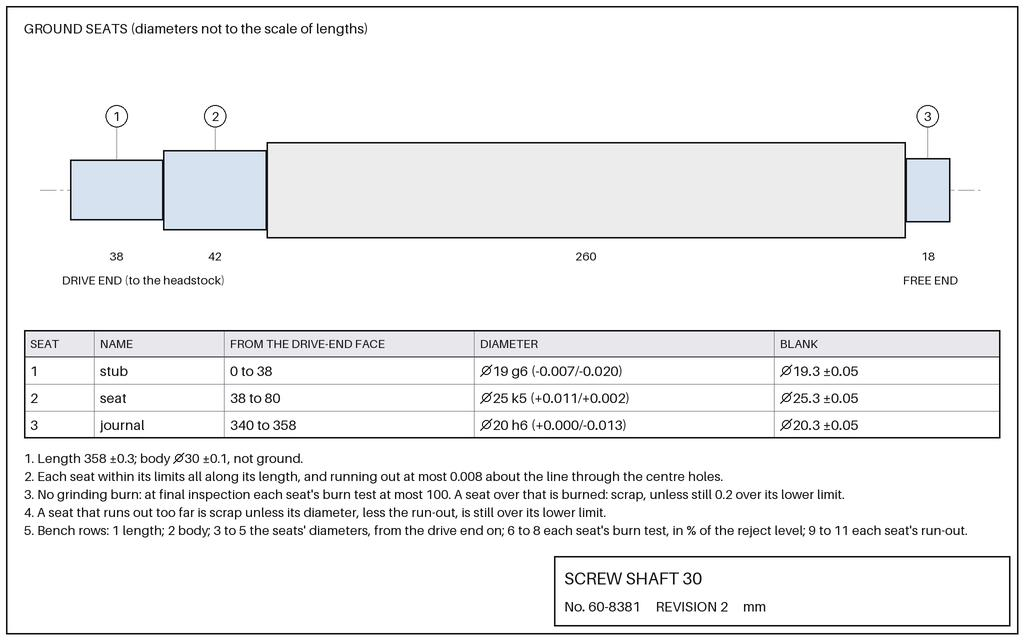

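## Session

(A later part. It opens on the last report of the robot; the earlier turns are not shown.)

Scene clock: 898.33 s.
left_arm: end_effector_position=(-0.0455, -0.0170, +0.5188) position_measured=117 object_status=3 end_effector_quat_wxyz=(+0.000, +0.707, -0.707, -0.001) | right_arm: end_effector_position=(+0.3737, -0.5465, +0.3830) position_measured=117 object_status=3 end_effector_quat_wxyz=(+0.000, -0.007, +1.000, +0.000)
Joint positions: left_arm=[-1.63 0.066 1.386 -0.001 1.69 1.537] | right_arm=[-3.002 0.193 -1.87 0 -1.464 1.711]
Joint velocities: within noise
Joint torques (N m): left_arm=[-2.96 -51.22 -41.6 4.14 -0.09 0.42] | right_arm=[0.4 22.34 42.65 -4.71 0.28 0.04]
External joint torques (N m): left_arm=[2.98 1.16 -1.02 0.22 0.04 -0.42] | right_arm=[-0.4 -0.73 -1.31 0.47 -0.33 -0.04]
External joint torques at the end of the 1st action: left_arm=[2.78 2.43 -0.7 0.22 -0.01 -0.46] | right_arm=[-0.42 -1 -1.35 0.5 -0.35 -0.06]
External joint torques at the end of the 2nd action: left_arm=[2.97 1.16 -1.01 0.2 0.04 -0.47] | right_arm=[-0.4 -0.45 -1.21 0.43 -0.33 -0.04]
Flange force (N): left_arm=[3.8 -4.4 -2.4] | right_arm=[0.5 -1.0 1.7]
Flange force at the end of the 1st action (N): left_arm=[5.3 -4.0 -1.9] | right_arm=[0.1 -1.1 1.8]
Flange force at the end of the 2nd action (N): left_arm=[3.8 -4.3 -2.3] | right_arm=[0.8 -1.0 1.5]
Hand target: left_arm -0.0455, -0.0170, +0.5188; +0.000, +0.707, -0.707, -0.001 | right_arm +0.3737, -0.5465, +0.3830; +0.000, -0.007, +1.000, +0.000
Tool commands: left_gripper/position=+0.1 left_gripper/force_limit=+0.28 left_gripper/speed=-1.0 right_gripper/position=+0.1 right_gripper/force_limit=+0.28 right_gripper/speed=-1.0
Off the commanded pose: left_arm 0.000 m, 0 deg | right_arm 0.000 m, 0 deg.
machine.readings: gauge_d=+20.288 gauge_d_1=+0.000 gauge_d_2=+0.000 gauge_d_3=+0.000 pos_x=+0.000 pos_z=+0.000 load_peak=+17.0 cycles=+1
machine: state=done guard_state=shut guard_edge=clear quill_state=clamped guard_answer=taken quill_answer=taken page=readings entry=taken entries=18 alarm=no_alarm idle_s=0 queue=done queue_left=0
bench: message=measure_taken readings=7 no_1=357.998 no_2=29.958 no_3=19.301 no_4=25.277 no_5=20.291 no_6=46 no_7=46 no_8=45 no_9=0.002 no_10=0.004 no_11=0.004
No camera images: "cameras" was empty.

>>> wait(seconds=10, cameras=[])

>>> wait(seconds=10, cameras=[])

>>> wait(seconds=10, cameras=[])

>>> wait(seconds=10, cameras=[])

>>> wait(seconds=10, cameras=[])

>>> wait(seconds=10, cameras=[])

>>> execute_actions(actions=[{"machine":[{"register":"gauge_at","value":1,"write":true,"gauge":true},{"register":"gauge_at","value":2,"write":true,"gauge":true},{"register":"gauge_at","value":3,"write":true,"gauge":true}],"steps":450,"until":{"machine":{"queue":["!=","running"]}}}], cameras=[])

>>> execute_actions(actions=[{"machine":[{"register":"gauge_at","value":1,"write":true,"gauge":true},{"register":"gauge_at","value":2,"write":true,"gauge":true},{"register":"gauge_at","value":3,"write":true,"gauge":true}],"steps":450,"until":{"machine":{"queue":["!=","running"]}}}], cameras=[])

>>> execute_actions(actions=[{"machine":[{"register":"gauge_at","value":1,"write":true,"gauge":true},{"register":"gauge_at","value":2,"write":true,"gauge":true},{"register":"gauge_at","value":3,"write":true,"gauge":true}],"steps":450,"until":{"machine":{"queue":["!=","running"]}}}], cameras=[])

Scene clock: 924.13 s.
left_arm: end_effector_position=(-0.0455, -0.0170, +0.5188) position_measured=117 object_status=3 end_effector_quat_wxyz=(+0.000, +0.707, -0.707, -0.001) | right_arm: end_effector_position=(+0.3737, -0.5465, +0.3830) position_measured=117 object_status=3 end_effector_quat_wxyz=(+0.000, -0.007, +1.000, +0.000)
Joint positions: left_arm=[-1.63 0.066 1.386 -0.001 1.69 1.537] | right_arm=[-3.002 0.193 -1.87 0 -1.464 1.711]
Joint velocities: within noise
Joint torques (N m): left_arm=[-2.8 -51.49 -41.47 4.13 -0.1 0.42] | right_arm=[0.51 22.37 42.66 -4.65 0.31 0.03]
External joint torques (N m): left_arm=[2.64 2.24 -0.9 0.2 0.04 -0.42] | right_arm=[-0.45 -0.8 -1.3 0.41 -0.36 -0.03]
Flange force (N): left_arm=[5.4 -3.8 -2.3] | right_arm=[0.3 -1.1 1.6]
Hand target: left_arm -0.0455, -0.0170, +0.5188; +0.000, +0.707, -0.707, -0.001 | right_arm +0.3737, -0.5465, +0.3830; +0.000, -0.007, +1.000, +0.000
Tool commands: left_gripper/position=+0.1 left_gripper/force_limit=+0.28 left_gripper/speed=-1.0 right_gripper/position=+0.1 right_gripper/force_limit=+0.28 right_gripper/speed=-1.0
Off the commanded pose: left_arm 0.000 m, 0 deg | right_arm 0.000 m, 0 deg.
machine.readings: gauge_d=+20.288 gauge_d_1=+0.000 gauge_d_2=+0.000 gauge_d_3=+0.000 pos_x=+0.000 pos_z=+0.000 load_peak=+17.0 cycles=+1
machine: state=done guard_state=shut guard_edge=clear quill_state=clamped guard_answer=taken quill_answer=taken page=readings entry=taken entries=18 alarm=no_alarm idle_s=26 queue=done queue_left=0
bench: message=measure_taken readings=7 no_1=357.998 no_2=29.958 no_3=19.301 no_4=25.277 no_5=20.291 no_6=46 no_7=46 no_8=45 no_9=0.002 no_10=0.004 no_11=0.004
wait: 10.00 s; at rest from the start
No camera images: "cameras" was empty.

Scene clock: 934.13 s.
left_arm: end_effector_position=(-0.0455, -0.0170, +0.5188) position_measured=117 object_status=3 end_effector_quat_wxyz=(+0.000, +0.707, -0.707, -0.001) | right_arm: end_effector_position=(+0.3737, -0.5465, +0.3830) position_measured=117 object_status=3 end_effector_quat_wxyz=(+0.000, -0.007, +1.000, +0.000)
Joint positions: left_arm=[-1.63 0.066 1.386 -0.001 1.69 1.537] | right_arm=[-3.002 0.193 -1.87 0 -1.464 1.711]
Joint velocities: within noise
Joint torques (N m): left_arm=[-2.77 -51.34 -41.54 4.12 -0.08 0.44] | right_arm=[0.41 22.91 42.68 -4.73 0.25 0.01]
External joint torques (N m): left_arm=[2.5 2.16 -0.79 0.2 0.02 -0.44] | right_arm=[-0.56 -0.61 -1.21 0.47 -0.31 -0.01]
Flange force (N): left_arm=[5.0 -3.6 -2.0] | right_arm=[0.5 -1.3 1.6]
Hand target: left_arm -0.0455, -0.0170, +0.5188; +0.000, +0.707, -0.707, -0.001 | right_arm +0.3737, -0.5465, +0.3830; +0.000, -0.007, +1.000, +0.000
Tool commands: left_gripper/position=+0.1 left_gripper/force_limit=+0.28 left_gripper/speed=-1.0 right_gripper/position=+0.1 right_gripper/force_limit=+0.28 right_gripper/speed=-1.0
Off the commanded pose: left_arm 0.000 m, 0 deg | right_arm 0.000 m, 0 deg.
machine.readings: gauge_d=+20.288 gauge_d_1=+0.000 gauge_d_2=+0.000 gauge_d_3=+0.000 pos_x=+0.000 pos_z=+0.000 load_peak=+17.0 cycles=+1
machine: state=done guard_state=shut guard_edge=clear quill_state=clamped guard_answer=taken quill_answer=taken page=readings entry=taken entries=18 alarm=no_alarm idle_s=36 queue=done queue_left=0
bench: message=measure_taken readings=7 no_1=357.998 no_2=29.958 no_3=19.301 no_4=25.277 no_5=20.291 no_6=46 no_7=46 no_8=45 no_9=0.002 no_10=0.004 no_11=0.004
wait: 10.00 s
No camera images: "cameras" was empty.

Scene clock: 944.13 s.
left_arm: end_effector_position=(-0.0455, -0.0170, +0.5188) position_measured=117 object_status=3 end_effector_quat_wxyz=(+0.000, +0.707, -0.707, -0.001) | right_arm: end_effector_position=(+0.3737, -0.5465, +0.3830) position_measured=117 object_status=3 end_effector_quat_wxyz=(+0.000, -0.007, +1.000, +0.000)
Joint positions: left_arm=[-1.63 0.066 1.386 -0.001 1.69 1.537] | right_arm=[-3.002 0.193 -1.87 0 -1.464 1.711]
Joint velocities: within noise
Joint torques (N m): left_arm=[-2.53 -51.41 -41.56 4.14 -0.05 0.48] | right_arm=[0.53 22.28 42.63 -4.66 0.28 0.02]
External joint torques (N m): left_arm=[2.79 2.46 -0.54 0.2 0 -0.48] | right_arm=[-0.55 -0.4 -1.21 0.41 -0.34 -0.02]
Flange force (N): left_arm=[5.1 -4.0 -1.6] | right_arm=[0.9 -1.3 1.5]
Hand target: left_arm -0.0455, -0.0170, +0.5188; +0.000, +0.707, -0.707, -0.001 | right_arm +0.3737, -0.5465, +0.3830; +0.000, -0.007, +1.000, +0.000
Tool commands: left_gripper/position=+0.1 left_gripper/force_limit=+0.28 left_gripper/speed=-1.0 right_gripper/position=+0.1 right_gripper/force_limit=+0.28 right_gripper/speed=-1.0
Off the commanded pose: left_arm 0.000 m, 0 deg | right_arm 0.000 m, 0 deg.
machine.readings: gauge_d=+20.288 gauge_d_1=+0.000 gauge_d_2=+0.000 gauge_d_3=+0.000 pos_x=+0.000 pos_z=+0.000 load_peak=+17.0 cycles=+1
machine: state=done guard_state=shut guard_edge=clear quill_state=clamped guard_answer=taken quill_answer=taken page=readings entry=taken entries=18 alarm=no_alarm idle_s=46 queue=done queue_left=0
bench: message=measure_taken readings=7 no_1=357.998 no_2=29.958 no_3=19.301 no_4=25.277 no_5=20.291 no_6=46 no_7=46 no_8=45 no_9=0.002 no_10=0.004 no_11=0.004
wait: 10.00 s
No camera images: "cameras" was empty.

Scene clock: 954.13 s.
left_arm: end_effector_position=(-0.0455, -0.0170, +0.5188) position_measured=117 object_status=3 end_effector_quat_wxyz=(+0.000, +0.707, -0.707, -0.001) | right_arm: end_effector_position=(+0.3737, -0.5465, +0.3830) position_measured=117 object_status=3 end_effector_quat_wxyz=(+0.000, -0.007, +1.000, +0.000)
Joint positions: left_arm=[-1.63 0.066 1.386 -0.001 1.69 1.537] | right_arm=[-3.002 0.193 -1.87 0 -1.464 1.711]
Joint velocities: within noise
Joint torques (N m): left_arm=[-2.81 -51.29 -41.6 4.11 -0.06 0.48] | right_arm=[0.71 22.46 42.66 -4.7 0.29 0]
External joint torques (N m): left_arm=[2.76 2.15 -0.76 0.22 0 -0.48] | right_arm=[-0.63 -1.34 -1.4 0.47 -0.34 0]
Flange force (N): left_arm=[5.0 -3.9 -2.0] | right_arm=[-0.5 -1.4 1.9]
Hand target: left_arm -0.0455, -0.0170, +0.5188; +0.000, +0.707, -0.707, -0.001 | right_arm +0.3737, -0.5465, +0.3830; +0.000, -0.007, +1.000, +0.000
Tool commands: left_gripper/position=+0.1 left_gripper/force_limit=+0.28 left_gripper/speed=-1.0 right_gripper/position=+0.1 right_gripper/force_limit=+0.28 right_gripper/speed=-1.0
Off the commanded pose: left_arm 0.000 m, 0 deg | right_arm 0.000 m, 0 deg.
machine.readings: gauge_d=+20.288 gauge_d_1=+0.000 gauge_d_2=+0.000 gauge_d_3=+0.000 pos_x=+0.000 pos_z=+0.000 load_peak=+17.0 cycles=+1
machine: state=done guard_state=shut guard_edge=clear quill_state=clamped guard_answer=taken quill_answer=taken page=readings entry=taken entries=18 alarm=no_alarm idle_s=56 queue=done queue_left=0
bench: message=measure_taken readings=7 no_1=357.998 no_2=29.958 no_3=19.301 no_4=25.277 no_5=20.291 no_6=46 no_7=46 no_8=45 no_9=0.002 no_10=0.004 no_11=0.004
wait: 10.00 s
No camera images: "cameras" was empty.

Scene clock: 964.13 s.
left_arm: end_effector_position=(-0.0455, -0.0170, +0.5188) position_measured=117 object_status=3 end_effector_quat_wxyz=(+0.000, +0.707, -0.707, -0.001) | right_arm: end_effector_position=(+0.3737, -0.5465, +0.3830) position_measured=117 object_status=3 end_effector_quat_wxyz=(+0.000, -0.007, +1.000, +0.000)
Joint positions: left_arm=[-1.63 0.066 1.386 -0.001 1.69 1.537] | right_arm=[-3.002 0.193 -1.87 0 -1.464 1.711]
Joint velocities: within noise
Joint torques (N m): left_arm=[-3.18 -51.4 -41.48 4.13 -0.09 0.46] | right_arm=[0.37 22.42 42.6 -4.68 0.3 0.02]
External joint torques (N m): left_arm=[3 2.64 -0.74 0.19 0.03 -0.46] | right_arm=[-0.46 -0.06 -1.08 0.42 -0.36 -0.02]
Flange force (N): left_arm=[5.8 -4.4 -2.1] | right_arm=[1.3 -1.2 1.1]
Hand target: left_arm -0.0455, -0.0170, +0.5188; +0.000, +0.707, -0.707, -0.001 | right_arm +0.3737, -0.5465, +0.3830; +0.000, -0.007, +1.000, +0.000
Tool commands: left_gripper/position=+0.1 left_gripper/force_limit=+0.28 left_gripper/speed=-1.0 right_gripper/position=+0.1 right_gripper/force_limit=+0.28 right_gripper/speed=-1.0
Off the commanded pose: left_arm 0.000 m, 0 deg | right_arm 0.000 m, 0 deg.
machine.readings: gauge_d=+20.288 gauge_d_1=+0.000 gauge_d_2=+0.000 gauge_d_3=+0.000 pos_x=+0.000 pos_z=+0.000 load_peak=+17.0 cycles=+1
machine: state=done guard_state=shut guard_edge=clear quill_state=clamped guard_answer=taken quill_answer=taken page=readings entry=taken entries=18 alarm=no_alarm idle_s=65 queue=done queue_left=0
bench: message=measure_taken readings=7 no_1=357.998 no_2=29.958 no_3=19.301 no_4=25.277 no_5=20.291 no_6=46 no_7=46 no_8=45 no_9=0.002 no_10=0.004 no_11=0.004
wait: 10.00 s
No camera images: "cameras" was empty.

Scene clock: 974.13 s.
left_arm: end_effector_position=(-0.0455, -0.0170, +0.5188) position_measured=117 object_status=3 end_effector_quat_wxyz=(+0.000, +0.707, -0.707, -0.001) | right_arm: end_effector_position=(+0.3737, -0.5465, +0.3830) position_measured=117 object_status=3 end_effector_quat_wxyz=(+0.000, -0.007, +1.000, +0.000)
Joint positions: left_arm=[-1.63 0.066 1.386 -0.001 1.69 1.537] | right_arm=[-3.002 0.193 -1.87 0 -1.464 1.711]
Joint velocities: within noise
Joint torques (N m): left_arm=[-2.96 -51.45 -41.5 4.15 -0.12 0.43] | right_arm=[0.6 22.67 42.57 -4.72 0.3 0.04]
External joint torques (N m): left_arm=[3.27 2.36 -0.7 0.19 0.07 -0.43] | right_arm=[-0.59 -1.11 -1.23 0.48 -0.35 -0.04]
Flange force (N): left_arm=[5.2 -4.9 -2.0] | right_arm=[-0.3 -1.4 1.6]
Hand target: left_arm -0.0455, -0.0170, +0.5188; +0.000, +0.707, -0.707, -0.001 | right_arm +0.3737, -0.5465, +0.3830; +0.000, -0.007, +1.000, +0.000
Tool commands: left_gripper/position=+0.1 left_gripper/force_limit=+0.28 left_gripper/speed=-1.0 right_gripper/position=+0.1 right_gripper/force_limit=+0.28 right_gripper/speed=-1.0
Off the commanded pose: left_arm 0.000 m, 0 deg | right_arm 0.000 m, 0 deg.
machine.readings: gauge_d=+20.288 gauge_d_1=+0.000 gauge_d_2=+0.000 gauge_d_3=+0.000 pos_x=+0.000 pos_z=+0.000 load_peak=+17.0 cycles=+1
machine: state=done guard_state=shut guard_edge=clear quill_state=clamped guard_answer=taken quill_answer=taken page=readings entry=taken entries=18 alarm=no_alarm idle_s=75 queue=done queue_left=0
bench: message=measure_taken readings=7 no_1=357.998 no_2=29.958 no_3=19.301 no_4=25.277 no_5=20.291 no_6=46 no_7=46 no_8=45 no_9=0.002 no_10=0.004 no_11=0.004
wait: 10.00 s
No camera images: "cameras" was empty.

Scene clock: 986.47 s.
left_arm: end_effector_position=(-0.0455, -0.0170, +0.5188) position_measured=117 object_status=3 end_effector_quat_wxyz=(+0.000, +0.707, -0.707, -0.001) | right_arm: end_effector_position=(+0.3737, -0.5465, +0.3830) position_measured=117 object_status=3 end_effector_quat_wxyz=(+0.000, -0.007, +1.000, +0.000)
Joint positions: left_arm=[-1.63 0.066 1.386 -0.001 1.69 1.537] | right_arm=[-3.002 0.193 -1.87 0 -1.464 1.711]
Joint velocities: within noise
Joint torques (N m): left_arm=[-3.05 -51.43 -41.54 4.12 -0.05 0.44] | right_arm=[0.17 22.46 42.66 -4.69 0.29 0.06]
External joint torques (N m): left_arm=[3.06 2.46 -0.56 0.2 -0.01 -0.44] | right_arm=[-0.25 -0.34 -1.18 0.43 -0.35 -0.06]
Flange force (N): left_arm=[5.1 -4.5 -1.6] | right_arm=[1.0 -0.8 1.4]
Hand target: left_arm -0.0455, -0.0170, +0.5188; +0.000, +0.707, -0.707, -0.001 | right_arm +0.3737, -0.5465, +0.3830; +0.000, -0.007, +1.000, +0.000
Tool commands: left_gripper/position=+0.1 left_gripper/force_limit=+0.28 left_gripper/speed=-1.0 right_gripper/position=+0.1 right_gripper/force_limit=+0.28 right_gripper/speed=-1.0
Off the commanded pose: left_arm 0.000 m, 0 deg | right_arm 0.000 m, 0 deg.
machine.readings: gauge_d=+20.084 gauge_d_1=+19.056 gauge_d_2=+25.080 gauge_d_3=+20.084 pos_x=+0.000 pos_z=+0.000 load_peak=+17.0 cycles=+1
machine: state=done guard_state=shut guard_edge=clear quill_state=clamped guard_answer=taken quill_answer=taken page=readings entry=taken entries=24 alarm=no_alarm idle_s=88 queue=done queue_left=0
bench: message=measure_taken readings=7 no_1=357.998 no_2=29.958 no_3=19.301 no_4=25.277 no_5=20.291 no_6=46 no_7=46 no_8=45 no_9=0.002 no_10=0.004 no_11=0.004
No camera images: "cameras" was empty.

Scene clock: 998.80 s.
left_arm: end_effector_position=(-0.0455, -0.0170, +0.5188) position_measured=117 object_status=3 end_effector_quat_wxyz=(+0.000, +0.707, -0.707, -0.001) | right_arm: end_effector_position=(+0.3737, -0.5465, +0.3830) position_measured=117 object_status=3 end_effector_quat_wxyz=(+0.000, -0.007, +1.000, +0.000)
Joint positions: left_arm=[-1.63 0.066 1.386 -0.001 1.69 1.537] | right_arm=[-3.002 0.193 -1.87 0 -1.464 1.711]
Joint velocities: within noise
Joint torques (N m): left_arm=[-2.29 -51.4 -41.6 4.14 -0.05 0.43] | right_arm=[0.43 22.73 42.59 -4.68 0.27 0.05]
External joint torques (N m): left_arm=[2.11 2.48 -0.64 0.17 -0.01 -0.43] | right_arm=[-0.42 -1.01 -1.24 0.44 -0.32 -0.05]
Flange force (N): left_arm=[5.3 -2.9 -1.8] | right_arm=[-0.1 -1.1 1.6]
Hand target: left_arm -0.0455, -0.0170, +0.5188; +0.000, +0.707, -0.707, -0.001 | right_arm +0.3737, -0.5465, +0.3830; +0.000, -0.007, +1.000, +0.000
Tool commands: left_gripper/position=+0.1 left_gripper/force_limit=+0.28 left_gripper/speed=-1.0 right_gripper/position=+0.1 right_gripper/force_limit=+0.28 right_gripper/speed=-1.0
Off the commanded pose: left_arm 0.000 m, 0 deg | right_arm 0.000 m, 0 deg.
machine.readings: gauge_d=+20.083 gauge_d_1=+19.055 gauge_d_2=+25.081 gauge_d_3=+20.083 pos_x=+0.000 pos_z=+0.000 load_peak=+17.0 cycles=+1
machine: state=done guard_state=shut guard_edge=clear quill_state=clamped guard_answer=taken quill_answer=taken page=readings entry=taken entries=30 alarm=no_alarm idle_s=100 queue=done queue_left=0
bench: message=measure_taken readings=7 no_1=357.998 no_2=29.958 no_3=19.301 no_4=25.277 no_5=20.291 no_6=46 no_7=46 no_8=45 no_9=0.002 no_10=0.004 no_11=0.004
No camera images: "cameras" was empty.

Scene clock: 1011.13 s.
left_arm: end_effector_position=(-0.0455, -0.0170, +0.5188) position_measured=117 object_status=3 end_effector_quat_wxyz=(+0.000, +0.707, -0.707, -0.001) | right_arm: end_effector_position=(+0.3737, -0.5465, +0.3830) position_measured=117 object_status=3 end_effector_quat_wxyz=(+0.000, -0.007, +1.000, +0.000)
Joint positions: left_arm=[-1.63 0.066 1.386 -0.001 1.69 1.537] | right_arm=[-3.002 0.193 -1.87 0 -1.464 1.711]
Joint velocities: within noise
Joint torques (N m): left_arm=[-2.86 -51.75 -41.4 4.15 -0.06 0.41] | right_arm=[0.41 22.43 42.57 -4.7 0.29 0.01]
External joint torques (N m): left_arm=[2.62 2.78 -0.89 0.17 0 -0.41] | right_arm=[-0.51 -0.46 -1.13 0.44 -0.34 -0.01]
Flange force (N): left_arm=[6.2 -3.9 -2.3] | right_arm=[0.7 -1.2 1.3]
Hand target: left_arm -0.0455, -0.0170, +0.5188; +0.000, +0.707, -0.707, -0.001 | right_arm +0.3737, -0.5465, +0.3830; +0.000, -0.007, +1.000, +0.000
Tool commands: left_gripper/position=+0.1 left_gripper/force_limit=+0.28 left_gripper/speed=-1.0 right_gripper/position=+0.1 right_gripper/force_limit=+0.28 right_gripper/speed=-1.0
Off the commanded pose: left_arm 0.000 m, 0 deg | right_arm 0.000 m, 0 deg.
machine.readings: gauge_d=+20.084 gauge_d_1=+19.055 gauge_d_2=+25.080 gauge_d_3=+20.084 pos_x=+0.000 pos_z=+0.000 load_peak=+17.0 cycles=+1
machine: state=done guard_state=shut guard_edge=clear quill_state=clamped guard_answer=taken quill_answer=taken page=readings entry=taken entries=36 alarm=no_alarm idle_s=112 queue=done queue_left=0
bench: message=measure_taken readings=7 no_1=357.998 no_2=29.958 no_3=19.301 no_4=25.277 no_5=20.291 no_6=46 no_7=46 no_8=45 no_9=0.002 no_10=0.004 no_11=0.004
No camera images: "cameras" was empty.

>>> execute_actions(actions=[{"machine":[{"register":"size_1","value":0.014,"write":true},{"register":"size_2","value":0.0075,"write":true},{"register":"size_3","value":-0.009,"write":true},{"page":"sizes"}],"steps":60,"until":{"machine":{"queue":["!=","running"]}}}], cameras=[])

Scene clock: 1021.50 s.
left_arm: end_effector_position=(-0.0455, -0.0170, +0.5188) position_measured=117 object_status=3 end_effector_quat_wxyz=(+0.000, +0.707, -0.707, -0.001) | right_arm: end_effector_position=(+0.3737, -0.5465, +0.3830) position_measured=117 object_status=3 end_effector_quat_wxyz=(+0.000, -0.007, +1.000, +0.000)
Joint positions: left_arm=[-1.63 0.066 1.386 -0.001 1.69 1.537] | right_arm=[-3.002 0.193 -1.87 0 -1.464 1.711]
Joint velocities: within noise
Joint torques (N m): left_arm=[-2.88 -51.17 -41.61 4.12 -0.05 0.39] | right_arm=[0.59 22.26 42.6 -4.66 0.3 0.02]
External joint torques (N m): left_arm=[2.98 1.32 -0.9 0.23 0.01 -0.39] | right_arm=[-0.53 -0.72 -1.27 0.42 -0.35 -0.02]
Flange force (N): left_arm=[3.9 -4.4 -2.1] | right_arm=[0.4 -1.3 1.6]
Hand target: left_arm -0.0455, -0.0170, +0.5188; +0.000, +0.707, -0.707, -0.001 | right_arm +0.3737, -0.5465, +0.3830; +0.000, -0.007, +1.000, +0.000
Tool commands: left_gripper/position=+0.1 left_gripper/force_limit=+0.28 left_gripper/speed=-1.0 right_gripper/position=+0.1 right_gripper/force_limit=+0.28 right_gripper/speed=-1.0
Off the commanded pose: left_arm 0.000 m, 0 deg | right_arm 0.000 m, 0 deg.
machine.sizes: size_1=+0.014 size_2=+0.007 size_3=-0.009 aim_1=+18.986 aim_2=+25.006 aim_3=+19.994
machine: state=done guard_state=shut guard_edge=clear quill_state=clamped guard_answer=taken quill_answer=taken page=sizes entry=taken entries=39 alarm=no_alarm idle_s=122 queue=done queue_left=0
bench: message=measure_taken readings=7 no_1=357.998 no_2=29.958 no_3=19.301 no_4=25.277 no_5=20.291 no_6=46 no_7=46 no_8=45 no_9=0.002 no_10=0.004 no_11=0.004
No camera images: "cameras" was empty.

>>> execute_actions(actions=[{"machine":{"cycle_start":true,"page":"readings"},"steps":450,"until":{"machine":{"state":["=","done"],"idle_s":["<",20]}}},{"steps":450,"until":{"machine":{"state":["!=","running"]}}},{"steps":450,"until":{"machine":{"state":["!=","running"]}}}], cameras=[])

>>> execute_actions(actions=[{"steps":450,"until":{"machine":{"state":["!=","running"]}}},{"steps":450,"until":{"machine":{"state":["!=","running"]}}},{"steps":450,"until":{"machine":{"state":["!=","running"]}}}], cameras=[])

>>> execute_actions(actions=[{"steps":450,"until":{"machine":{"state":["!=","running"]}}},{"steps":450,"until":{"machine":{"state":["!=","running"]}}},{"steps":450,"until":{"machine":{"state":["!=","running"]}}}], cameras=[])

>>> execute_actions(actions=[{"steps":450,"until":{"machine":{"state":["!=","running"]}}},{"steps":450,"until":{"machine":{"state":["!=","running"]}}},{"steps":450,"until":{"machine":{"state":["!=","running"]}}}], cameras=[])

>>> execute_actions(actions=[{"steps":450,"until":{"machine":{"state":["!=","running"]}}},{"steps":450,"until":{"machine":{"state":["!=","running"]}}},{"steps":450,"until":{"machine":{"state":["!=","running"]}}}], cameras=[])

Scene clock: 1065.90 s.
left_arm: end_effector_position=(-0.0455, -0.0170, +0.5188) position_measured=117 object_status=3 end_effector_quat_wxyz=(+0.000, +0.707, -0.707, -0.001) | right_arm: end_effector_position=(+0.3737, -0.5465, +0.3830) position_measured=117 object_status=3 end_effector_quat_wxyz=(+0.000, -0.007, +1.000, +0.000)
Joint positions: left_arm=[-1.63 0.066 1.386 -0.001 1.69 1.537] | right_arm=[-3.002 0.193 -1.87 0 -1.464 1.711]
Joint velocities: within noise
Joint torques (N m): left_arm=[-3.25 -51.22 -41.45 4.14 -0.04 0.42] | right_arm=[0.67 22.55 42.73 -4.66 0.27 0.04]
External joint torques (N m): left_arm=[2.96 1.6 -1.12 0.2 -0.02 -0.41] | right_arm=[-0.68 -0.77 -1.35 0.41 -0.32 -0.04]
External joint torques at the end of the 1st action: left_arm=[2.96 1.02 -0.89 0.24 -0.01 -0.44] | right_arm=[-0.54 -0.88 -1.24 0.44 -0.35 0]
Flange force (N): left_arm=[4.7 -4.4 -2.5] | right_arm=[0.4 -1.7 1.8]
Flange force at the end of the 1st action (N): left_arm=[3.4 -4.3 -2.0] | right_arm=[0.1 -1.2 1.6]
Hand target: left_arm -0.0455, -0.0170, +0.5188; +0.000, +0.707, -0.707, -0.001 | right_arm +0.3737, -0.5465, +0.3830; +0.000, -0.007, +1.000, +0.000
Tool commands: left_gripper/position=+0.1 left_gripper/force_limit=+0.28 left_gripper/speed=-1.0 right_gripper/position=+0.1 right_gripper/force_limit=+0.28 right_gripper/speed=-1.0
Off the commanded pose: left_arm 0.000 m, 0 deg | right_arm 0.000 m, 0 deg.
machine.readings: gauge_d=+20.084 gauge_d_1=+0.000 gauge_d_2=+0.000 gauge_d_3=+0.000 pos_x=-367.882 pos_z=+19.000 load_peak=+0.0 cycles=+1
machine: state=running guard_state=shut guard_edge=clear quill_state=clamped guard_answer=taken quill_answer=taken page=readings entry=taken entries=40 alarm=no_alarm idle_s=166 queue=running queue_left=0
bench: message=measure_taken readings=7 no_1=357.998 no_2=29.958 no_3=19.301 no_4=25.277 no_5=20.291 no_6=46 no_7=46 no_8=45 no_9=0.002 no_10=0.004 no_11=0.004
not seen at rest: the call's real time ran out, and the robot may still be moving.
No camera images: "cameras" was empty.

Scene clock: 1111.10 s.
left_arm: end_effector_position=(-0.0455, -0.0170, +0.5188) position_measured=117 object_status=3 end_effector_quat_wxyz=(+0.000, +0.707, -0.707, -0.001) | right_arm: end_effector_position=(+0.3737, -0.5465, +0.3830) position_measured=117 object_status=3 end_effector_quat_wxyz=(+0.000, -0.007, +1.000, +0.000)
Joint positions: left_arm=[-1.63 0.066 1.386 -0.001 1.69 1.537] | right_arm=[-3.002 0.193 -1.87 0 -1.464 1.711]
Joint velocities: within noise
Joint torques (N m): left_arm=[-2.55 -50.96 -41.6 4.13 -0.08 0.47] | right_arm=[0.43 22.47 42.45 -4.72 0.31 0]
External joint torques (N m): left_arm=[2.58 1.32 -0.8 0.21 0.03 -0.47] | right_arm=[-0.48 -0.59 -1.04 0.47 -0.37 0]
External joint torques at the end of the 1st action: left_arm=[3.04 1.71 -0.72 0.19 0.07 -0.43] | right_arm=[-0.65 -0.49 -1.05 0.43 -0.34 -0.03]
External joint torques at the end of the 2nd action: left_arm=[3.07 1.87 -0.81 0.18 0.01 -0.47] | right_arm=[-0.54 -0.26 -1.27 0.47 -0.33 -0.03]
Flange force (N): left_arm=[3.7 -3.6 -1.9] | right_arm=[0.4 -1.1 1.2]
Flange force at the end of the 1st action (N): left_arm=[4.2 -4.5 -1.9] | right_arm=[0.5 -1.6 1.2]
Flange force at the end of the 2nd action (N): left_arm=[4.6 -4.5 -2.0] | right_arm=[1.2 -1.4 1.5]
Hand target: left_arm -0.0455, -0.0170, +0.5188; +0.000, +0.707, -0.707, -0.001 | right_arm +0.3737, -0.5465, +0.3830; +0.000, -0.007, +1.000, +0.000
Tool commands: left_gripper/position=+0.1 left_gripper/force_limit=+0.28 left_gripper/speed=-1.0 right_gripper/position=+0.1 right_gripper/force_limit=+0.28 right_gripper/speed=-1.0
Off the commanded pose: left_arm 0.000 m, 0 deg | right_arm 0.000 m, 0 deg.
machine.readings: gauge_d=+20.084 gauge_d_1=+0.000 gauge_d_2=+0.000 gauge_d_3=+0.000 pos_x=-368.064 pos_z=+19.000 load_peak=+2.7 cycles=+1
machine: state=running guard_state=shut guard_edge=clear quill_state=clamped guard_answer=taken quill_answer=taken page=readings entry=taken entries=40 alarm=no_alarm idle_s=211 queue=running queue_left=0
bench: message=measure_taken readings=7 no_1=357.998 no_2=29.958 no_3=19.301 no_4=25.277 no_5=20.291 no_6=46 no_7=46 no_8=45 no_9=0.002 no_10=0.004 no_11=0.004
No camera images: "cameras" was empty.

Scene clock: 1156.30 s.
left_arm: end_effector_position=(-0.0455, -0.0170, +0.5188) position_measured=117 object_status=3 end_effector_quat_wxyz=(+0.000, +0.707, -0.707, -0.001) | right_arm: end_effector_position=(+0.3737, -0.5465, +0.3830) position_measured=117 object_status=3 end_effector_quat_wxyz=(+0.000, -0.007, +1.000, +0.000)
Joint positions: left_arm=[-1.63 0.066 1.386 -0.001 1.69 1.537] | right_arm=[-3.002 0.193 -1.87 0 -1.464 1.711]
Joint velocities: within noise
Joint torques (N m): left_arm=[-2.91 -51.23 -41.5 4.19 -0.1 0.45] | right_arm=[0.33 22.69 42.69 -4.72 0.25 0.03]
External joint torques (N m): left_arm=[2.78 2.96 -0.45 0.11 0.03 -0.45] | right_arm=[-0.29 -1.18 -1.39 0.48 -0.3 -0.03]
External joint torques at the end of the 1st action: left_arm=[2.63 3.07 -0.41 0.18 0.04 -0.45] | right_arm=[-0.52 -0.55 -1.21 0.51 -0.35 -0.01]
External joint torques at the end of the 2nd action: left_arm=[2.58 1.74 -0.73 0.18 0.07 -0.47] | right_arm=[-0.38 -0.77 -1.25 0.45 -0.31 -0.02]
Flange force (N): left_arm=[5.8 -4.0 -1.6] | right_arm=[-0.1 -0.7 2.0]
Flange force at the end of the 1st action (N): left_arm=[5.9 -3.8 -1.5] | right_arm=[0.6 -1.3 1.5]
Flange force at the end of the 2nd action (N): left_arm=[4.3 -3.6 -2.0] | right_arm=[0.3 -0.9 1.6]
Hand target: left_arm -0.0455, -0.0170, +0.5188; +0.000, +0.707, -0.707, -0.001 | right_arm +0.3737, -0.5465, +0.3830; +0.000, -0.007, +1.000, +0.000
Tool commands: left_gripper/position=+0.1 left_gripper/force_limit=+0.28 left_gripper/speed=-1.0 right_gripper/position=+0.1 right_gripper/force_limit=+0.28 right_gripper/speed=-1.0
Off the commanded pose: left_arm 0.000 m, 0 deg | right_arm 0.000 m, 0 deg.
machine.readings: gauge_d=+20.084 gauge_d_1=+0.000 gauge_d_2=+0.000 gauge_d_3=+0.000 pos_x=-361.991 pos_z=+59.000 load_peak=+8.7 cycles=+1
machine: state=running guard_state=shut guard_edge=clear quill_state=clamped guard_answer=taken quill_answer=taken page=readings entry=taken entries=40 alarm=no_alarm idle_s=256 queue=running queue_left=0
bench: message=measure_taken readings=7 no_1=357.998 no_2=29.958 no_3=19.301 no_4=25.277 no_5=20.291 no_6=46 no_7=46 no_8=45 no_9=0.002 no_10=0.004 no_11=0.004
No camera images: "cameras" was empty.

Scene clock: 1201.50 s.
left_arm: end_effector_position=(-0.0455, -0.0170, +0.5188) position_measured=117 object_status=3 end_effector_quat_wxyz=(+0.000, +0.707, -0.707, -0.001) | right_arm: end_effector_position=(+0.3737, -0.5465, +0.3830) position_measured=117 object_status=3 end_effector_quat_wxyz=(+0.000, -0.007, +1.000, +0.000)
Joint positions: left_arm=[-1.63 0.066 1.386 -0.001 1.69 1.537] | right_arm=[-3.002 0.193 -1.87 0 -1.464 1.711]
Joint velocities: within noise
Joint torques (N m): left_arm=[-2.72 -51.54 -41.75 4.15 -0.11 0.47] | right_arm=[0.51 22.34 42.6 -4.71 0.28 0.02]
External joint torques (N m): left_arm=[2.8 2.15 -0.63 0.2 0.05 -0.47] | right_arm=[-0.53 -0.47 -1.18 0.47 -0.34 -0.02]
External joint torques at the end of the 1st action: left_arm=[2.57 2.35 -0.49 0.17 0.04 -0.41] | right_arm=[-0.31 -1.08 -1.18 0.47 -0.32 -0.01]
External joint torques at the end of the 2nd action: left_arm=[2.57 1.84 -0.88 0.18 -0.03 -0.41] | right_arm=[-0.81 -0.58 -1.37 0.46 -0.37 -0.04]
Flange force (N): left_arm=[4.7 -4.0 -1.8] | right_arm=[0.7 -1.3 1.4]
Flange force at the end of the 1st action (N): left_arm=[4.8 -3.7 -1.5] | right_arm=[-0.3 -0.7 1.6]
Flange force at the end of the 2nd action (N): left_arm=[4.7 -3.7 -2.1] | right_arm=[0.7 -2.0 1.7]
Hand target: left_arm -0.0455, -0.0170, +0.5188; +0.000, +0.707, -0.707, -0.001 | right_arm +0.3737, -0.5465, +0.3830; +0.000, -0.007, +1.000, +0.000
Tool commands: left_gripper/position=+0.1 left_gripper/force_limit=+0.28 left_gripper/speed=-1.0 right_gripper/position=+0.1 right_gripper/force_limit=+0.28 right_gripper/speed=-1.0
Off the commanded pose: left_arm 0.000 m, 0 deg | right_arm 0.000 m, 0 deg.
machine.readings: gauge_d=+20.084 gauge_d_1=+0.000 gauge_d_2=+0.000 gauge_d_3=+0.000 pos_x=-366.638 pos_z=+349.000 load_peak=+8.7 cycles=+1
machine: state=running guard_state=shut guard_edge=clear quill_state=clamped guard_answer=taken quill_answer=taken page=readings entry=taken entries=40 alarm=no_alarm idle_s=300 queue=running queue_left=0
bench: message=measure_taken readings=7 no_1=357.998 no_2=29.958 no_3=19.301 no_4=25.277 no_5=20.291 no_6=46 no_7=46 no_8=45 no_9=0.002 no_10=0.004 no_11=0.004
No camera images: "cameras" was empty.

Scene clock: 1246.70 s.
left_arm: end_effector_position=(-0.0455, -0.0170, +0.5188) position_measured=117 object_status=3 end_effector_quat_wxyz=(+0.000, +0.707, -0.707, -0.001) | right_arm: end_effector_position=(+0.3737, -0.5465, +0.3830) position_measured=117 object_status=3 end_effector_quat_wxyz=(+0.000, -0.007, +1.000, +0.000)
Joint positions: left_arm=[-1.63 0.066 1.386 -0.001 1.69 1.537] | right_arm=[-3.002 0.193 -1.87 0 -1.464 1.711]
Joint velocities: within noise
Joint torques (N m): left_arm=[-2.84 -51.49 -41.64 4.16 -0.07 0.45] | right_arm=[0.93 22.21 42.57 -4.7 0.26 0.04]
External joint torques (N m): left_arm=[2.43 3.23 -0.41 0.13 0 -0.45] | right_arm=[-0.95 -0.35 -1.19 0.45 -0.32 -0.04]
External joint torques at the end of the 1st action: left_arm=[2.55 2.48 -0.53 0.14 0 -0.41] | right_arm=[-0.75 -0.27 -1.04 0.42 -0.33 -0.05]
External joint torques at the end of the 2nd action: left_arm=[3.13 1.43 -1.02 0.17 0 -0.44] | right_arm=[-0.55 -0.04 -1.16 0.48 -0.34 -0.06]
Flange force (N): left_arm=[6.1 -3.5 -1.5] | right_arm=[0.8 -2.3 1.4]
Flange force at the end of the 1st action (N): left_arm=[5.1 -3.7 -1.5] | right_arm=[0.8 -1.9 1.2]
Flange force at the end of the 2nd action (N): left_arm=[4.3 -4.6 -2.4] | right_arm=[1.4 -1.5 1.3]
Hand target: left_arm -0.0455, -0.0170, +0.5188; +0.000, +0.707, -0.707, -0.001 | right_arm +0.3737, -0.5465, +0.3830; +0.000, -0.007, +1.000, +0.000
Tool commands: left_gripper/position=+0.1 left_gripper/force_limit=+0.28 left_gripper/speed=-1.0 right_gripper/position=+0.1 right_gripper/force_limit=+0.28 right_gripper/speed=-1.0
Off the commanded pose: left_arm 0.000 m, 0 deg | right_arm 0.000 m, 0 deg.
machine.readings: gauge_d=+20.084 gauge_d_1=+0.000 gauge_d_2=+0.000 gauge_d_3=+0.000 pos_x=-367.034 pos_z=+349.000 load_peak=+8.7 cycles=+1
machine: state=running guard_state=shut guard_edge=clear quill_state=clamped guard_answer=taken quill_answer=taken page=readings entry=taken entries=40 alarm=no_alarm idle_s=345 queue=running queue_left=0
bench: message=measure_taken readings=7 no_1=357.998 no_2=29.958 no_3=19.301 no_4=25.277 no_5=20.291 no_6=46 no_7=46 no_8=45 no_9=0.002 no_10=0.004 no_11=0.004
No camera images: "cameras" was empty.

>>> execute_actions(actions=[{"steps":450,"until":{"machine":{"state":["!=","running"]}}},{"steps":450,"until":{"machine":{"state":["!=","running"]}}}], cameras=[])

Scene clock: 1281.70 s.
left_arm: end_effector_position=(-0.0455, -0.0170, +0.5188) position_measured=117 object_status=3 end_effector_quat_wxyz=(+0.000, +0.707, -0.707, -0.001) | right_arm: end_effector_position=(+0.3737, -0.5465, +0.3830) position_measured=117 object_status=3 end_effector_quat_wxyz=(+0.000, -0.007, +1.000, +0.000)
Joint positions: left_arm=[-1.63 0.066 1.386 -0.001 1.69 1.537] | right_arm=[-3.002 0.193 -1.87 0 -1.464 1.711]
Joint velocities: within noise
Joint torques (N m): left_arm=[-2.76 -51.35 -41.51 4.14 -0.05 0.42] | right_arm=[0.4 22.45 42.53 -4.68 0.26 0.04]
External joint torques (N m): left_arm=[2.7 2.84 -0.49 0.17 -0.01 -0.42] | right_arm=[-0.35 -0.79 -1.12 0.43 -0.31 -0.04]
External joint torques at the end of the 1st action: left_arm=[2.9 1.74 -1.04 0.24 0.05 -0.43] | right_arm=[-0.55 -0.49 -1.22 0.46 -0.35 -0.02]
Flange force (N): left_arm=[5.6 -3.9 -1.5] | right_arm=[0.1 -0.9 1.4]
Flange force at the end of the 1st action (N): left_arm=[4.8 -4.2 -2.5] | right_arm=[0.7 -1.4 1.5]
Hand target: left_arm -0.0455, -0.0170, +0.5188; +0.000, +0.707, -0.707, -0.001 | right_arm +0.3737, -0.5465, +0.3830; +0.000, -0.007, +1.000, +0.000
Tool commands: left_gripper/position=+0.1 left_gripper/force_limit=+0.28 left_gripper/speed=-1.0 right_gripper/position=+0.1 right_gripper/force_limit=+0.28 right_gripper/speed=-1.0
Off the commanded pose: left_arm 0.000 m, 0 deg | right_arm 0.000 m, 0 deg.
machine.readings: gauge_d=+20.084 gauge_d_1=+0.000 gauge_d_2=+0.000 gauge_d_3=+0.000 pos_x=+0.000 pos_z=+0.000 load_peak=+8.7 cycles=+2
machine: state=done guard_state=shut guard_edge=clear quill_state=clamped guard_answer=taken quill_answer=taken page=readings entry=taken entries=40 alarm=no_alarm idle_s=0 queue=done queue_left=0
bench: message=measure_taken readings=7 no_1=357.998 no_2=29.958 no_3=19.301 no_4=25.277 no_5=20.291 no_6=46 no_7=46 no_8=45 no_9=0.002 no_10=0.004 no_11=0.004
No camera images: "cameras" was empty.

>>> wait(seconds=10, cameras=[])

>>> wait(seconds=10, cameras=[])

>>> wait(seconds=10, cameras=[])

>>> wait(seconds=10, cameras=[])

>>> wait(seconds=10, cameras=[])

>>> wait(seconds=10, cameras=[])

>>> execute_actions(actions=[{"machine":[{"register":"gauge_at","value":1,"write":true,"gauge":true},{"register":"gauge_at","value":2,"write":true,"gauge":true},{"register":"gauge_at","value":3,"write":true,"gauge":true}],"steps":450,"until":{"machine":{"queue":["!=","running"]}}}], cameras=[])

>>> execute_actions(actions=[{"machine":[{"register":"gauge_at","value":1,"write":true,"gauge":true},{"register":"gauge_at","value":2,"write":true,"gauge":true},{"register":"gauge_at","value":3,"write":true,"gauge":true}],"steps":450,"until":{"machine":{"queue":["!=","running"]}}}], cameras=[])

>>> execute_actions(actions=[{"machine":[{"register":"gauge_at","value":1,"write":true,"gauge":true},{"register":"gauge_at","value":2,"write":true,"gauge":true},{"register":"gauge_at","value":3,"write":true,"gauge":true}],"steps":450,"until":{"machine":{"queue":["!=","running"]}}}], cameras=[])

Scene clock: 1301.63 s.
left_arm: end_effector_position=(-0.0455, -0.0170, +0.5188) position_measured=117 object_status=3 end_effector_quat_wxyz=(+0.000, +0.707, -0.707, -0.001) | right_arm: end_effector_position=(+0.3737, -0.5465, +0.3830) position_measured=117 object_status=3 end_effector_quat_wxyz=(+0.000, -0.007, +1.000, +0.000)
Joint positions: left_arm=[-1.63 0.066 1.386 -0.001 1.69 1.537] | right_arm=[-3.002 0.193 -1.87 0 -1.464 1.711]
Joint velocities: within noise
Joint torques (N m): left_arm=[-3.05 -51.42 -41.64 4.16 -0.06 0.48] | right_arm=[0.33 22.42 42.65 -4.73 0.28 -0.01]
External joint torques (N m): left_arm=[2.9 2.33 -0.72 0.17 0 -0.48] | right_arm=[-0.36 -0.64 -1.24 0.48 -0.33 0.01]
Flange force (N): left_arm=[5.2 -4.2 -1.9] | right_arm=[0.6 -0.8 1.6]
Hand target: left_arm -0.0455, -0.0170, +0.5188; +0.000, +0.707, -0.707, -0.001 | right_arm +0.3737, -0.5465, +0.3830; +0.000, -0.007, +1.000, +0.000
Tool commands: left_gripper/position=+0.1 left_gripper/force_limit=+0.28 left_gripper/speed=-1.0 right_gripper/position=+0.1 right_gripper/force_limit=+0.28 right_gripper/speed=-1.0
Off the commanded pose: left_arm 0.000 m, 0 deg | right_arm 0.000 m, 0 deg.
machine.readings: gauge_d=+20.084 gauge_d_1=+0.000 gauge_d_2=+0.000 gauge_d_3=+0.000 pos_x=+0.000 pos_z=+0.000 load_peak=+8.7 cycles=+2
machine: state=done guard_state=shut guard_edge=clear quill_state=clamped guard_answer=taken quill_answer=taken page=readings entry=taken entries=40 alarm=no_alarm idle_s=20 queue=done queue_left=0
bench: message=measure_taken readings=7 no_1=357.998 no_2=29.958 no_3=19.301 no_4=25.277 no_5=20.291 no_6=46 no_7=46 no_8=45 no_9=0.002 no_10=0.004 no_11=0.004
wait: 10.00 s; at rest from the start
No camera images: "cameras" was empty.

Scene clock: 1311.63 s.
left_arm: end_effector_position=(-0.0455, -0.0170, +0.5188) position_measured=117 object_status=3 end_effector_quat_wxyz=(+0.000, +0.707, -0.707, -0.001) | right_arm: end_effector_position=(+0.3737, -0.5465, +0.3830) position_measured=117 object_status=3 end_effector_quat_wxyz=(+0.000, -0.007, +1.000, +0.000)
Joint positions: left_arm=[-1.63 0.066 1.386 -0.001 1.69 1.537] | right_arm=[-3.002 0.193 -1.87 0 -1.464 1.711]
Joint velocities: within noise
Joint torques (N m): left_arm=[-2.79 -51.44 -41.64 4.09 -0.06 0.38] | right_arm=[0.66 22.45 42.68 -4.72 0.27 0.01]
External joint torques (N m): left_arm=[2.72 2.98 -0.42 0.22 0 -0.38] | right_arm=[-0.64 -0.72 -1.28 0.47 -0.32 -0.01]
Flange force (N): left_arm=[5.7 -4.1 -1.4] | right_arm=[0.4 -1.5 1.7]
Hand target: left_arm -0.0455, -0.0170, +0.5188; +0.000, +0.707, -0.707, -0.001 | right_arm +0.3737, -0.5465, +0.3830; +0.000, -0.007, +1.000, +0.000
Tool commands: left_gripper/position=+0.1 left_gripper/force_limit=+0.28 left_gripper/speed=-1.0 right_gripper/position=+0.1 right_gripper/force_limit=+0.28 right_gripper/speed=-1.0
Off the commanded pose: left_arm 0.000 m, 0 deg | right_arm 0.000 m, 0 deg.
machine.readings: gauge_d=+20.084 gauge_d_1=+0.000 gauge_d_2=+0.000 gauge_d_3=+0.000 pos_x=+0.000 pos_z=+0.000 load_peak=+8.7 cycles=+2
machine: state=done guard_state=shut guard_edge=clear quill_state=clamped guard_answer=taken quill_answer=taken page=readings entry=taken entries=40 alarm=no_alarm idle_s=30 queue=done queue_left=0
bench: message=measure_taken readings=7 no_1=357.998 no_2=29.958 no_3=19.301 no_4=25.277 no_5=20.291 no_6=46 no_7=46 no_8=45 no_9=0.002 no_10=0.004 no_11=0.004
wait: 10.00 s
No camera images: "cameras" was empty.

Scene clock: 1321.63 s.
left_arm: end_effector_position=(-0.0455, -0.0170, +0.5188) position_measured=117 object_status=3 end_effector_quat_wxyz=(+0.000, +0.707, -0.707, -0.001) | right_arm: end_effector_position=(+0.3737, -0.5465, +0.3830) position_measured=117 object_status=3 end_effector_quat_wxyz=(+0.000, -0.007, +1.000, +0.000)
Joint positions: left_arm=[-1.63 0.066 1.386 -0.001 1.69 1.537] | right_arm=[-3.002 0.193 -1.87 0 -1.464 1.711]
Joint velocities: within noise
Joint torques (N m): left_arm=[-2.84 -51.14 -41.43 4.18 -0.06 0.4] | right_arm=[0.33 22.31 42.57 -4.72 0.27 0.04]
External joint torques (N m): left_arm=[2.73 1.54 -1 0.16 0.01 -0.4] | right_arm=[-0.35 -0.37 -1.23 0.48 -0.33 -0.04]
Flange force (N): left_arm=[4.4 -4.0 -2.3] | right_arm=[1.0 -0.9 1.5]
Hand target: left_arm -0.0455, -0.0170, +0.5188; +0.000, +0.707, -0.707, -0.001 | right_arm +0.3737, -0.5465, +0.3830; +0.000, -0.007, +1.000, +0.000
Tool commands: left_gripper/position=+0.1 left_gripper/force_limit=+0.28 left_gripper/speed=-1.0 right_gripper/position=+0.1 right_gripper/force_limit=+0.28 right_gripper/speed=-1.0
Off the commanded pose: left_arm 0.000 m, 0 deg | right_arm 0.000 m, 0 deg.
machine.readings: gauge_d=+20.084 gauge_d_1=+0.000 gauge_d_2=+0.000 gauge_d_3=+0.000 pos_x=+0.000 pos_z=+0.000 load_peak=+8.7 cycles=+2
machine: state=done guard_state=shut guard_edge=clear quill_state=clamped guard_answer=taken quill_answer=taken page=readings entry=taken entries=40 alarm=no_alarm idle_s=40 queue=done queue_left=0
bench: message=measure_taken readings=7 no_1=357.998 no_2=29.958 no_3=19.301 no_4=25.277 no_5=20.291 no_6=46 no_7=46 no_8=45 no_9=0.002 no_10=0.004 no_11=0.004
wait: 10.00 s
No camera images: "cameras" was empty.

Scene clock: 1331.63 s.
left_arm: end_effector_position=(-0.0455, -0.0170, +0.5188) position_measured=117 object_status=3 end_effector_quat_wxyz=(+0.000, +0.707, -0.707, -0.001) | right_arm: end_effector_position=(+0.3737, -0.5465, +0.3830) position_measured=117 object_status=3 end_effector_quat_wxyz=(+0.000, -0.007, +1.000, +0.000)
Joint positions: left_arm=[-1.63 0.066 1.386 -0.001 1.69 1.537] | right_arm=[-3.002 0.193 -1.87 0 -1.464 1.711]
Joint velocities: within noise
Joint torques (N m): left_arm=[-2.67 -51.13 -41.45 4.14 -0.14 0.46] | right_arm=[0.52 22.55 42.57 -4.7 0.26 0]
External joint torques (N m): left_arm=[2.88 1.52 -0.83 0.21 0.1 -0.46] | right_arm=[-0.55 -0.76 -1.2 0.45 -0.31 0]
Flange force (N): left_arm=[4.1 -4.1 -2.1] | right_arm=[0.2 -1.3 1.5]
Hand target: left_arm -0.0455, -0.0170, +0.5188; +0.000, +0.707, -0.707, -0.001 | right_arm +0.3737, -0.5465, +0.3830; +0.000, -0.007, +1.000, +0.000
Tool commands: left_gripper/position=+0.1 left_gripper/force_limit=+0.28 left_gripper/speed=-1.0 right_gripper/position=+0.1 right_gripper/force_limit=+0.28 right_gripper/speed=-1.0
Off the commanded pose: left_arm 0.000 m, 0 deg | right_arm 0.000 m, 0 deg.
machine.readings: gauge_d=+20.084 gauge_d_1=+0.000 gauge_d_2=+0.000 gauge_d_3=+0.000 pos_x=+0.000 pos_z=+0.000 load_peak=+8.7 cycles=+2
machine: state=done guard_state=shut guard_edge=clear quill_state=clamped guard_answer=taken quill_answer=taken page=readings entry=taken entries=40 alarm=no_alarm idle_s=50 queue=done queue_left=0
bench: message=measure_taken readings=7 no_1=357.998 no_2=29.958 no_3=19.301 no_4=25.277 no_5=20.291 no_6=46 no_7=46 no_8=45 no_9=0.002 no_10=0.004 no_11=0.004
wait: 10.00 s
No camera images: "cameras" was empty.

Scene clock: 1341.63 s.
left_arm: end_effector_position=(-0.0455, -0.0170, +0.5188) position_measured=117 object_status=3 end_effector_quat_wxyz=(+0.000, +0.707, -0.707, -0.001) | right_arm: end_effector_position=(+0.3737, -0.5465, +0.3830) position_measured=117 object_status=3 end_effector_quat_wxyz=(+0.000, -0.007, +1.000, +0.000)
Joint positions: left_arm=[-1.63 0.066 1.386 -0.001 1.69 1.537] | right_arm=[-3.002 0.193 -1.87 0 -1.464 1.711]
Joint velocities: within noise
Joint torques (N m): left_arm=[-2.84 -51.28 -41.69 4.13 -0.08 0.42] | right_arm=[0.37 22.33 42.64 -4.69 0.26 0.05]
External joint torques (N m): left_arm=[2.66 2.5 -0.5 0.19 0.02 -0.42] | right_arm=[-0.32 -0.54 -1.24 0.44 -0.32 -0.05]
Flange force (N): left_arm=[5.1 -3.9 -1.5] | right_arm=[0.7 -0.9 1.6]
Hand target: left_arm -0.0455, -0.0170, +0.5188; +0.000, +0.707, -0.707, -0.001 | right_arm +0.3737, -0.5465, +0.3830; +0.000, -0.007, +1.000, +0.000
Tool commands: left_gripper/position=+0.1 left_gripper/force_limit=+0.28 left_gripper/speed=-1.0 right_gripper/position=+0.1 right_gripper/force_limit=+0.28 right_gripper/speed=-1.0
Off the commanded pose: left_arm 0.000 m, 0 deg | right_arm 0.000 m, 0 deg.
machine.readings: gauge_d=+20.084 gauge_d_1=+0.000 gauge_d_2=+0.000 gauge_d_3=+0.000 pos_x=+0.000 pos_z=+0.000 load_peak=+8.7 cycles=+2
machine: state=done guard_state=shut guard_edge=clear quill_state=clamped guard_answer=taken quill_answer=taken page=readings entry=taken entries=40 alarm=no_alarm idle_s=60 queue=done queue_left=0
bench: message=measure_taken readings=7 no_1=357.998 no_2=29.958 no_3=19.301 no_4=25.277 no_5=20.291 no_6=46 no_7=46 no_8=45 no_9=0.002 no_10=0.004 no_11=0.004
wait: 10.00 s
No camera images: "cameras" was empty.

Scene clock: 1351.63 s.
left_arm: end_effector_position=(-0.0455, -0.0170, +0.5188) position_measured=117 object_status=3 end_effector_quat_wxyz=(+0.000, +0.707, -0.707, -0.001) | right_arm: end_effector_position=(+0.3737, -0.5465, +0.3830) position_measured=117 object_status=3 end_effector_quat_wxyz=(+0.000, -0.007, +1.000, +0.000)
Joint positions: left_arm=[-1.63 0.066 1.386 -0.001 1.69 1.537] | right_arm=[-3.002 0.193 -1.87 0 -1.464 1.711]
Joint velocities: within noise
Joint torques (N m): left_arm=[-3.11 -51.18 -41.33 4.14 -0.01 0.43] | right_arm=[0.48 22.31 42.64 -4.72 0.31 0.04]
External joint torques (N m): left_arm=[3.38 1.28 -1.12 0.23 -0.04 -0.43] | right_arm=[-0.47 -0.54 -1.25 0.48 -0.36 -0.04]
Flange force (N): left_arm=[4.2 -5.1 -2.4] | right_arm=[0.7 -1.2 1.5]
Hand target: left_arm -0.0455, -0.0170, +0.5188; +0.000, +0.707, -0.707, -0.001 | right_arm +0.3737, -0.5465, +0.3830; +0.000, -0.007, +1.000, +0.000
Tool commands: left_gripper/position=+0.1 left_gripper/force_limit=+0.28 left_gripper/speed=-1.0 right_gripper/position=+0.1 right_gripper/force_limit=+0.28 right_gripper/speed=-1.0
Off the commanded pose: left_arm 0.000 m, 0 deg | right_arm 0.000 m, 0 deg.
machine.readings: gauge_d=+20.084 gauge_d_1=+0.000 gauge_d_2=+0.000 gauge_d_3=+0.000 pos_x=+0.000 pos_z=+0.000 load_peak=+8.7 cycles=+2
machine: state=done guard_state=shut guard_edge=clear quill_state=clamped guard_answer=taken quill_answer=taken page=readings entry=taken entries=40 alarm=no_alarm idle_s=69 queue=done queue_left=0
bench: message=measure_taken readings=7 no_1=357.998 no_2=29.958 no_3=19.301 no_4=25.277 no_5=20.291 no_6=46 no_7=46 no_8=45 no_9=0.002 no_10=0.004 no_11=0.004
wait: 10.00 s
No camera images: "cameras" was empty.

Scene clock: 1363.97 s.
left_arm: end_effector_position=(-0.0455, -0.0170, +0.5188) position_measured=117 object_status=3 end_effector_quat_wxyz=(+0.000, +0.707, -0.707, -0.001) | right_arm: end_effector_position=(+0.3737, -0.5465, +0.3830) position_measured=117 object_status=3 end_effector_quat_wxyz=(+0.000, -0.007, +1.000, +0.000)
Joint positions: left_arm=[-1.63 0.066 1.386 -0.001 1.69 1.537] | right_arm=[-3.002 0.193 -1.87 0 -1.464 1.711]
Joint velocities: within noise
Joint torques (N m): left_arm=[-2.92 -51.23 -41.54 4.14 -0.08 0.42] | right_arm=[0.52 22.43 42.54 -4.71 0.26 0.03]
External joint torques (N m): left_arm=[2.68 1.89 -0.89 0.2 0.02 -0.42] | right_arm=[-0.46 -0.89 -1.25 0.48 -0.32 -0.03]
Flange force (N): left_arm=[4.8 -3.9 -2.2] | right_arm=[0.1 -1.1 1.6]
Hand target: left_arm -0.0455, -0.0170, +0.5188; +0.000, +0.707, -0.707, -0.001 | right_arm +0.3737, -0.5465, +0.3830; +0.000, -0.007, +1.000, +0.000
Tool commands: left_gripper/position=+0.1 left_gripper/force_limit=+0.28 left_gripper/speed=-1.0 right_gripper/position=+0.1 right_gripper/force_limit=+0.28 right_gripper/speed=-1.0
Off the commanded pose: left_arm 0.000 m, 0 deg | right_arm 0.000 m, 0 deg.
machine.readings: gauge_d=+19.994 gauge_d_1=+18.993 gauge_d_2=+25.008 gauge_d_3=+19.994 pos_x=+0.000 pos_z=+0.000 load_peak=+8.7 cycles=+2
machine: state=done guard_state=shut guard_edge=clear quill_state=clamped guard_answer=taken quill_answer=taken page=readings entry=taken entries=46 alarm=no_alarm idle_s=82 queue=done queue_left=0
bench: message=measure_taken readings=7 no_1=357.998 no_2=29.958 no_3=19.301 no_4=25.277 no_5=20.291 no_6=46 no_7=46 no_8=45 no_9=0.002 no_10=0.004 no_11=0.004
No camera images: "cameras" was empty.

Scene clock: 1376.30 s.
left_arm: end_effector_position=(-0.0455, -0.0170, +0.5188) position_measured=117 object_status=3 end_effector_quat_wxyz=(+0.000, +0.707, -0.707, -0.001) | right_arm: end_effector_position=(+0.3737, -0.5465, +0.3830) position_measured=117 object_status=3 end_effector_quat_wxyz=(+0.000, -0.007, +1.000, +0.000)
Joint positions: left_arm=[-1.63 0.066 1.386 -0.001 1.69 1.537] | right_arm=[-3.002 0.193 -1.87 0 -1.464 1.711]
Joint velocities: within noise
Joint torques (N m): left_arm=[-2.81 -51.23 -41.51 4.12 -0.11 0.45] | right_arm=[0.34 22.29 42.57 -4.71 0.28 0.04]
External joint torques (N m): left_arm=[2.92 2.19 -0.74 0.21 0.05 -0.45] | right_arm=[-0.34 -0.22 -1.16 0.47 -0.34 -0.04]
Flange force (N): left_arm=[5.0 -4.3 -2.0] | right_arm=[1.2 -0.9 1.3]
Hand target: left_arm -0.0455, -0.0170, +0.5188; +0.000, +0.707, -0.707, -0.001 | right_arm +0.3737, -0.5465, +0.3830; +0.000, -0.007, +1.000, +0.000
Tool commands: left_gripper/position=+0.1 left_gripper/force_limit=+0.28 left_gripper/speed=-1.0 right_gripper/position=+0.1 right_gripper/force_limit=+0.28 right_gripper/speed=-1.0
Off the commanded pose: left_arm 0.000 m, 0 deg | right_arm 0.000 m, 0 deg.
machine.readings: gauge_d=+19.995 gauge_d_1=+18.993 gauge_d_2=+25.008 gauge_d_3=+19.995 pos_x=+0.000 pos_z=+0.000 load_peak=+8.7 cycles=+2
machine: state=done guard_state=shut guard_edge=clear quill_state=clamped guard_answer=taken quill_answer=taken page=readings entry=taken entries=52 alarm=no_alarm idle_s=94 queue=done queue_left=0
bench: message=measure_taken readings=7 no_1=357.998 no_2=29.958 no_3=19.301 no_4=25.277 no_5=20.291 no_6=46 no_7=46 no_8=45 no_9=0.002 no_10=0.004 no_11=0.004
No camera images: "cameras" was empty.

Scene clock: 1388.63 s.
left_arm: end_effector_position=(-0.0455, -0.0170, +0.5188) position_measured=117 object_status=3 end_effector_quat_wxyz=(+0.000, +0.707, -0.707, -0.001) | right_arm: end_effector_position=(+0.3737, -0.5465, +0.3830) position_measured=117 object_status=3 end_effector_quat_wxyz=(+0.000, -0.007, +1.000, +0.000)
Joint positions: left_arm=[-1.63 0.066 1.386 -0.001 1.69 1.537] | right_arm=[-3.002 0.193 -1.87 0 -1.464 1.711]
Joint velocities: within noise
Joint torques (N m): left_arm=[-2.99 -51.3 -41.67 4.1 -0.04 0.42] | right_arm=[0.68 22.44 42.56 -4.71 0.3 0.04]
External joint torques (N m): left_arm=[3.07 1.86 -0.68 0.24 -0.01 -0.42] | right_arm=[-0.75 -0.33 -1.14 0.46 -0.36 -0.04]
Flange force (N): left_arm=[4.4 -4.5 -1.7] | right_arm=[0.8 -1.9 1.3]
Hand target: left_arm -0.0455, -0.0170, +0.5188; +0.000, +0.707, -0.707, -0.001 | right_arm +0.3737, -0.5465, +0.3830; +0.000, -0.007, +1.000, +0.000
Tool commands: left_gripper/position=+0.1 left_gripper/force_limit=+0.28 left_gripper/speed=-1.0 right_gripper/position=+0.1 right_gripper/force_limit=+0.28 right_gripper/speed=-1.0
Off the commanded pose: left_arm 0.000 m, 0 deg | right_arm 0.000 m, 0 deg.
machine.readings: gauge_d=+19.995 gauge_d_1=+18.993 gauge_d_2=+25.009 gauge_d_3=+19.995 pos_x=+0.000 pos_z=+0.000 load_peak=+8.7 cycles=+2
machine: state=done guard_state=shut guard_edge=clear quill_state=clamped guard_answer=taken quill_answer=taken page=readings entry=taken entries=58 alarm=no_alarm idle_s=106 queue=done queue_left=0
bench: message=measure_taken readings=7 no_1=357.998 no_2=29.958 no_3=19.301 no_4=25.277 no_5=20.291 no_6=46 no_7=46 no_8=45 no_9=0.002 no_10=0.004 no_11=0.004
No camera images: "cameras" was empty.


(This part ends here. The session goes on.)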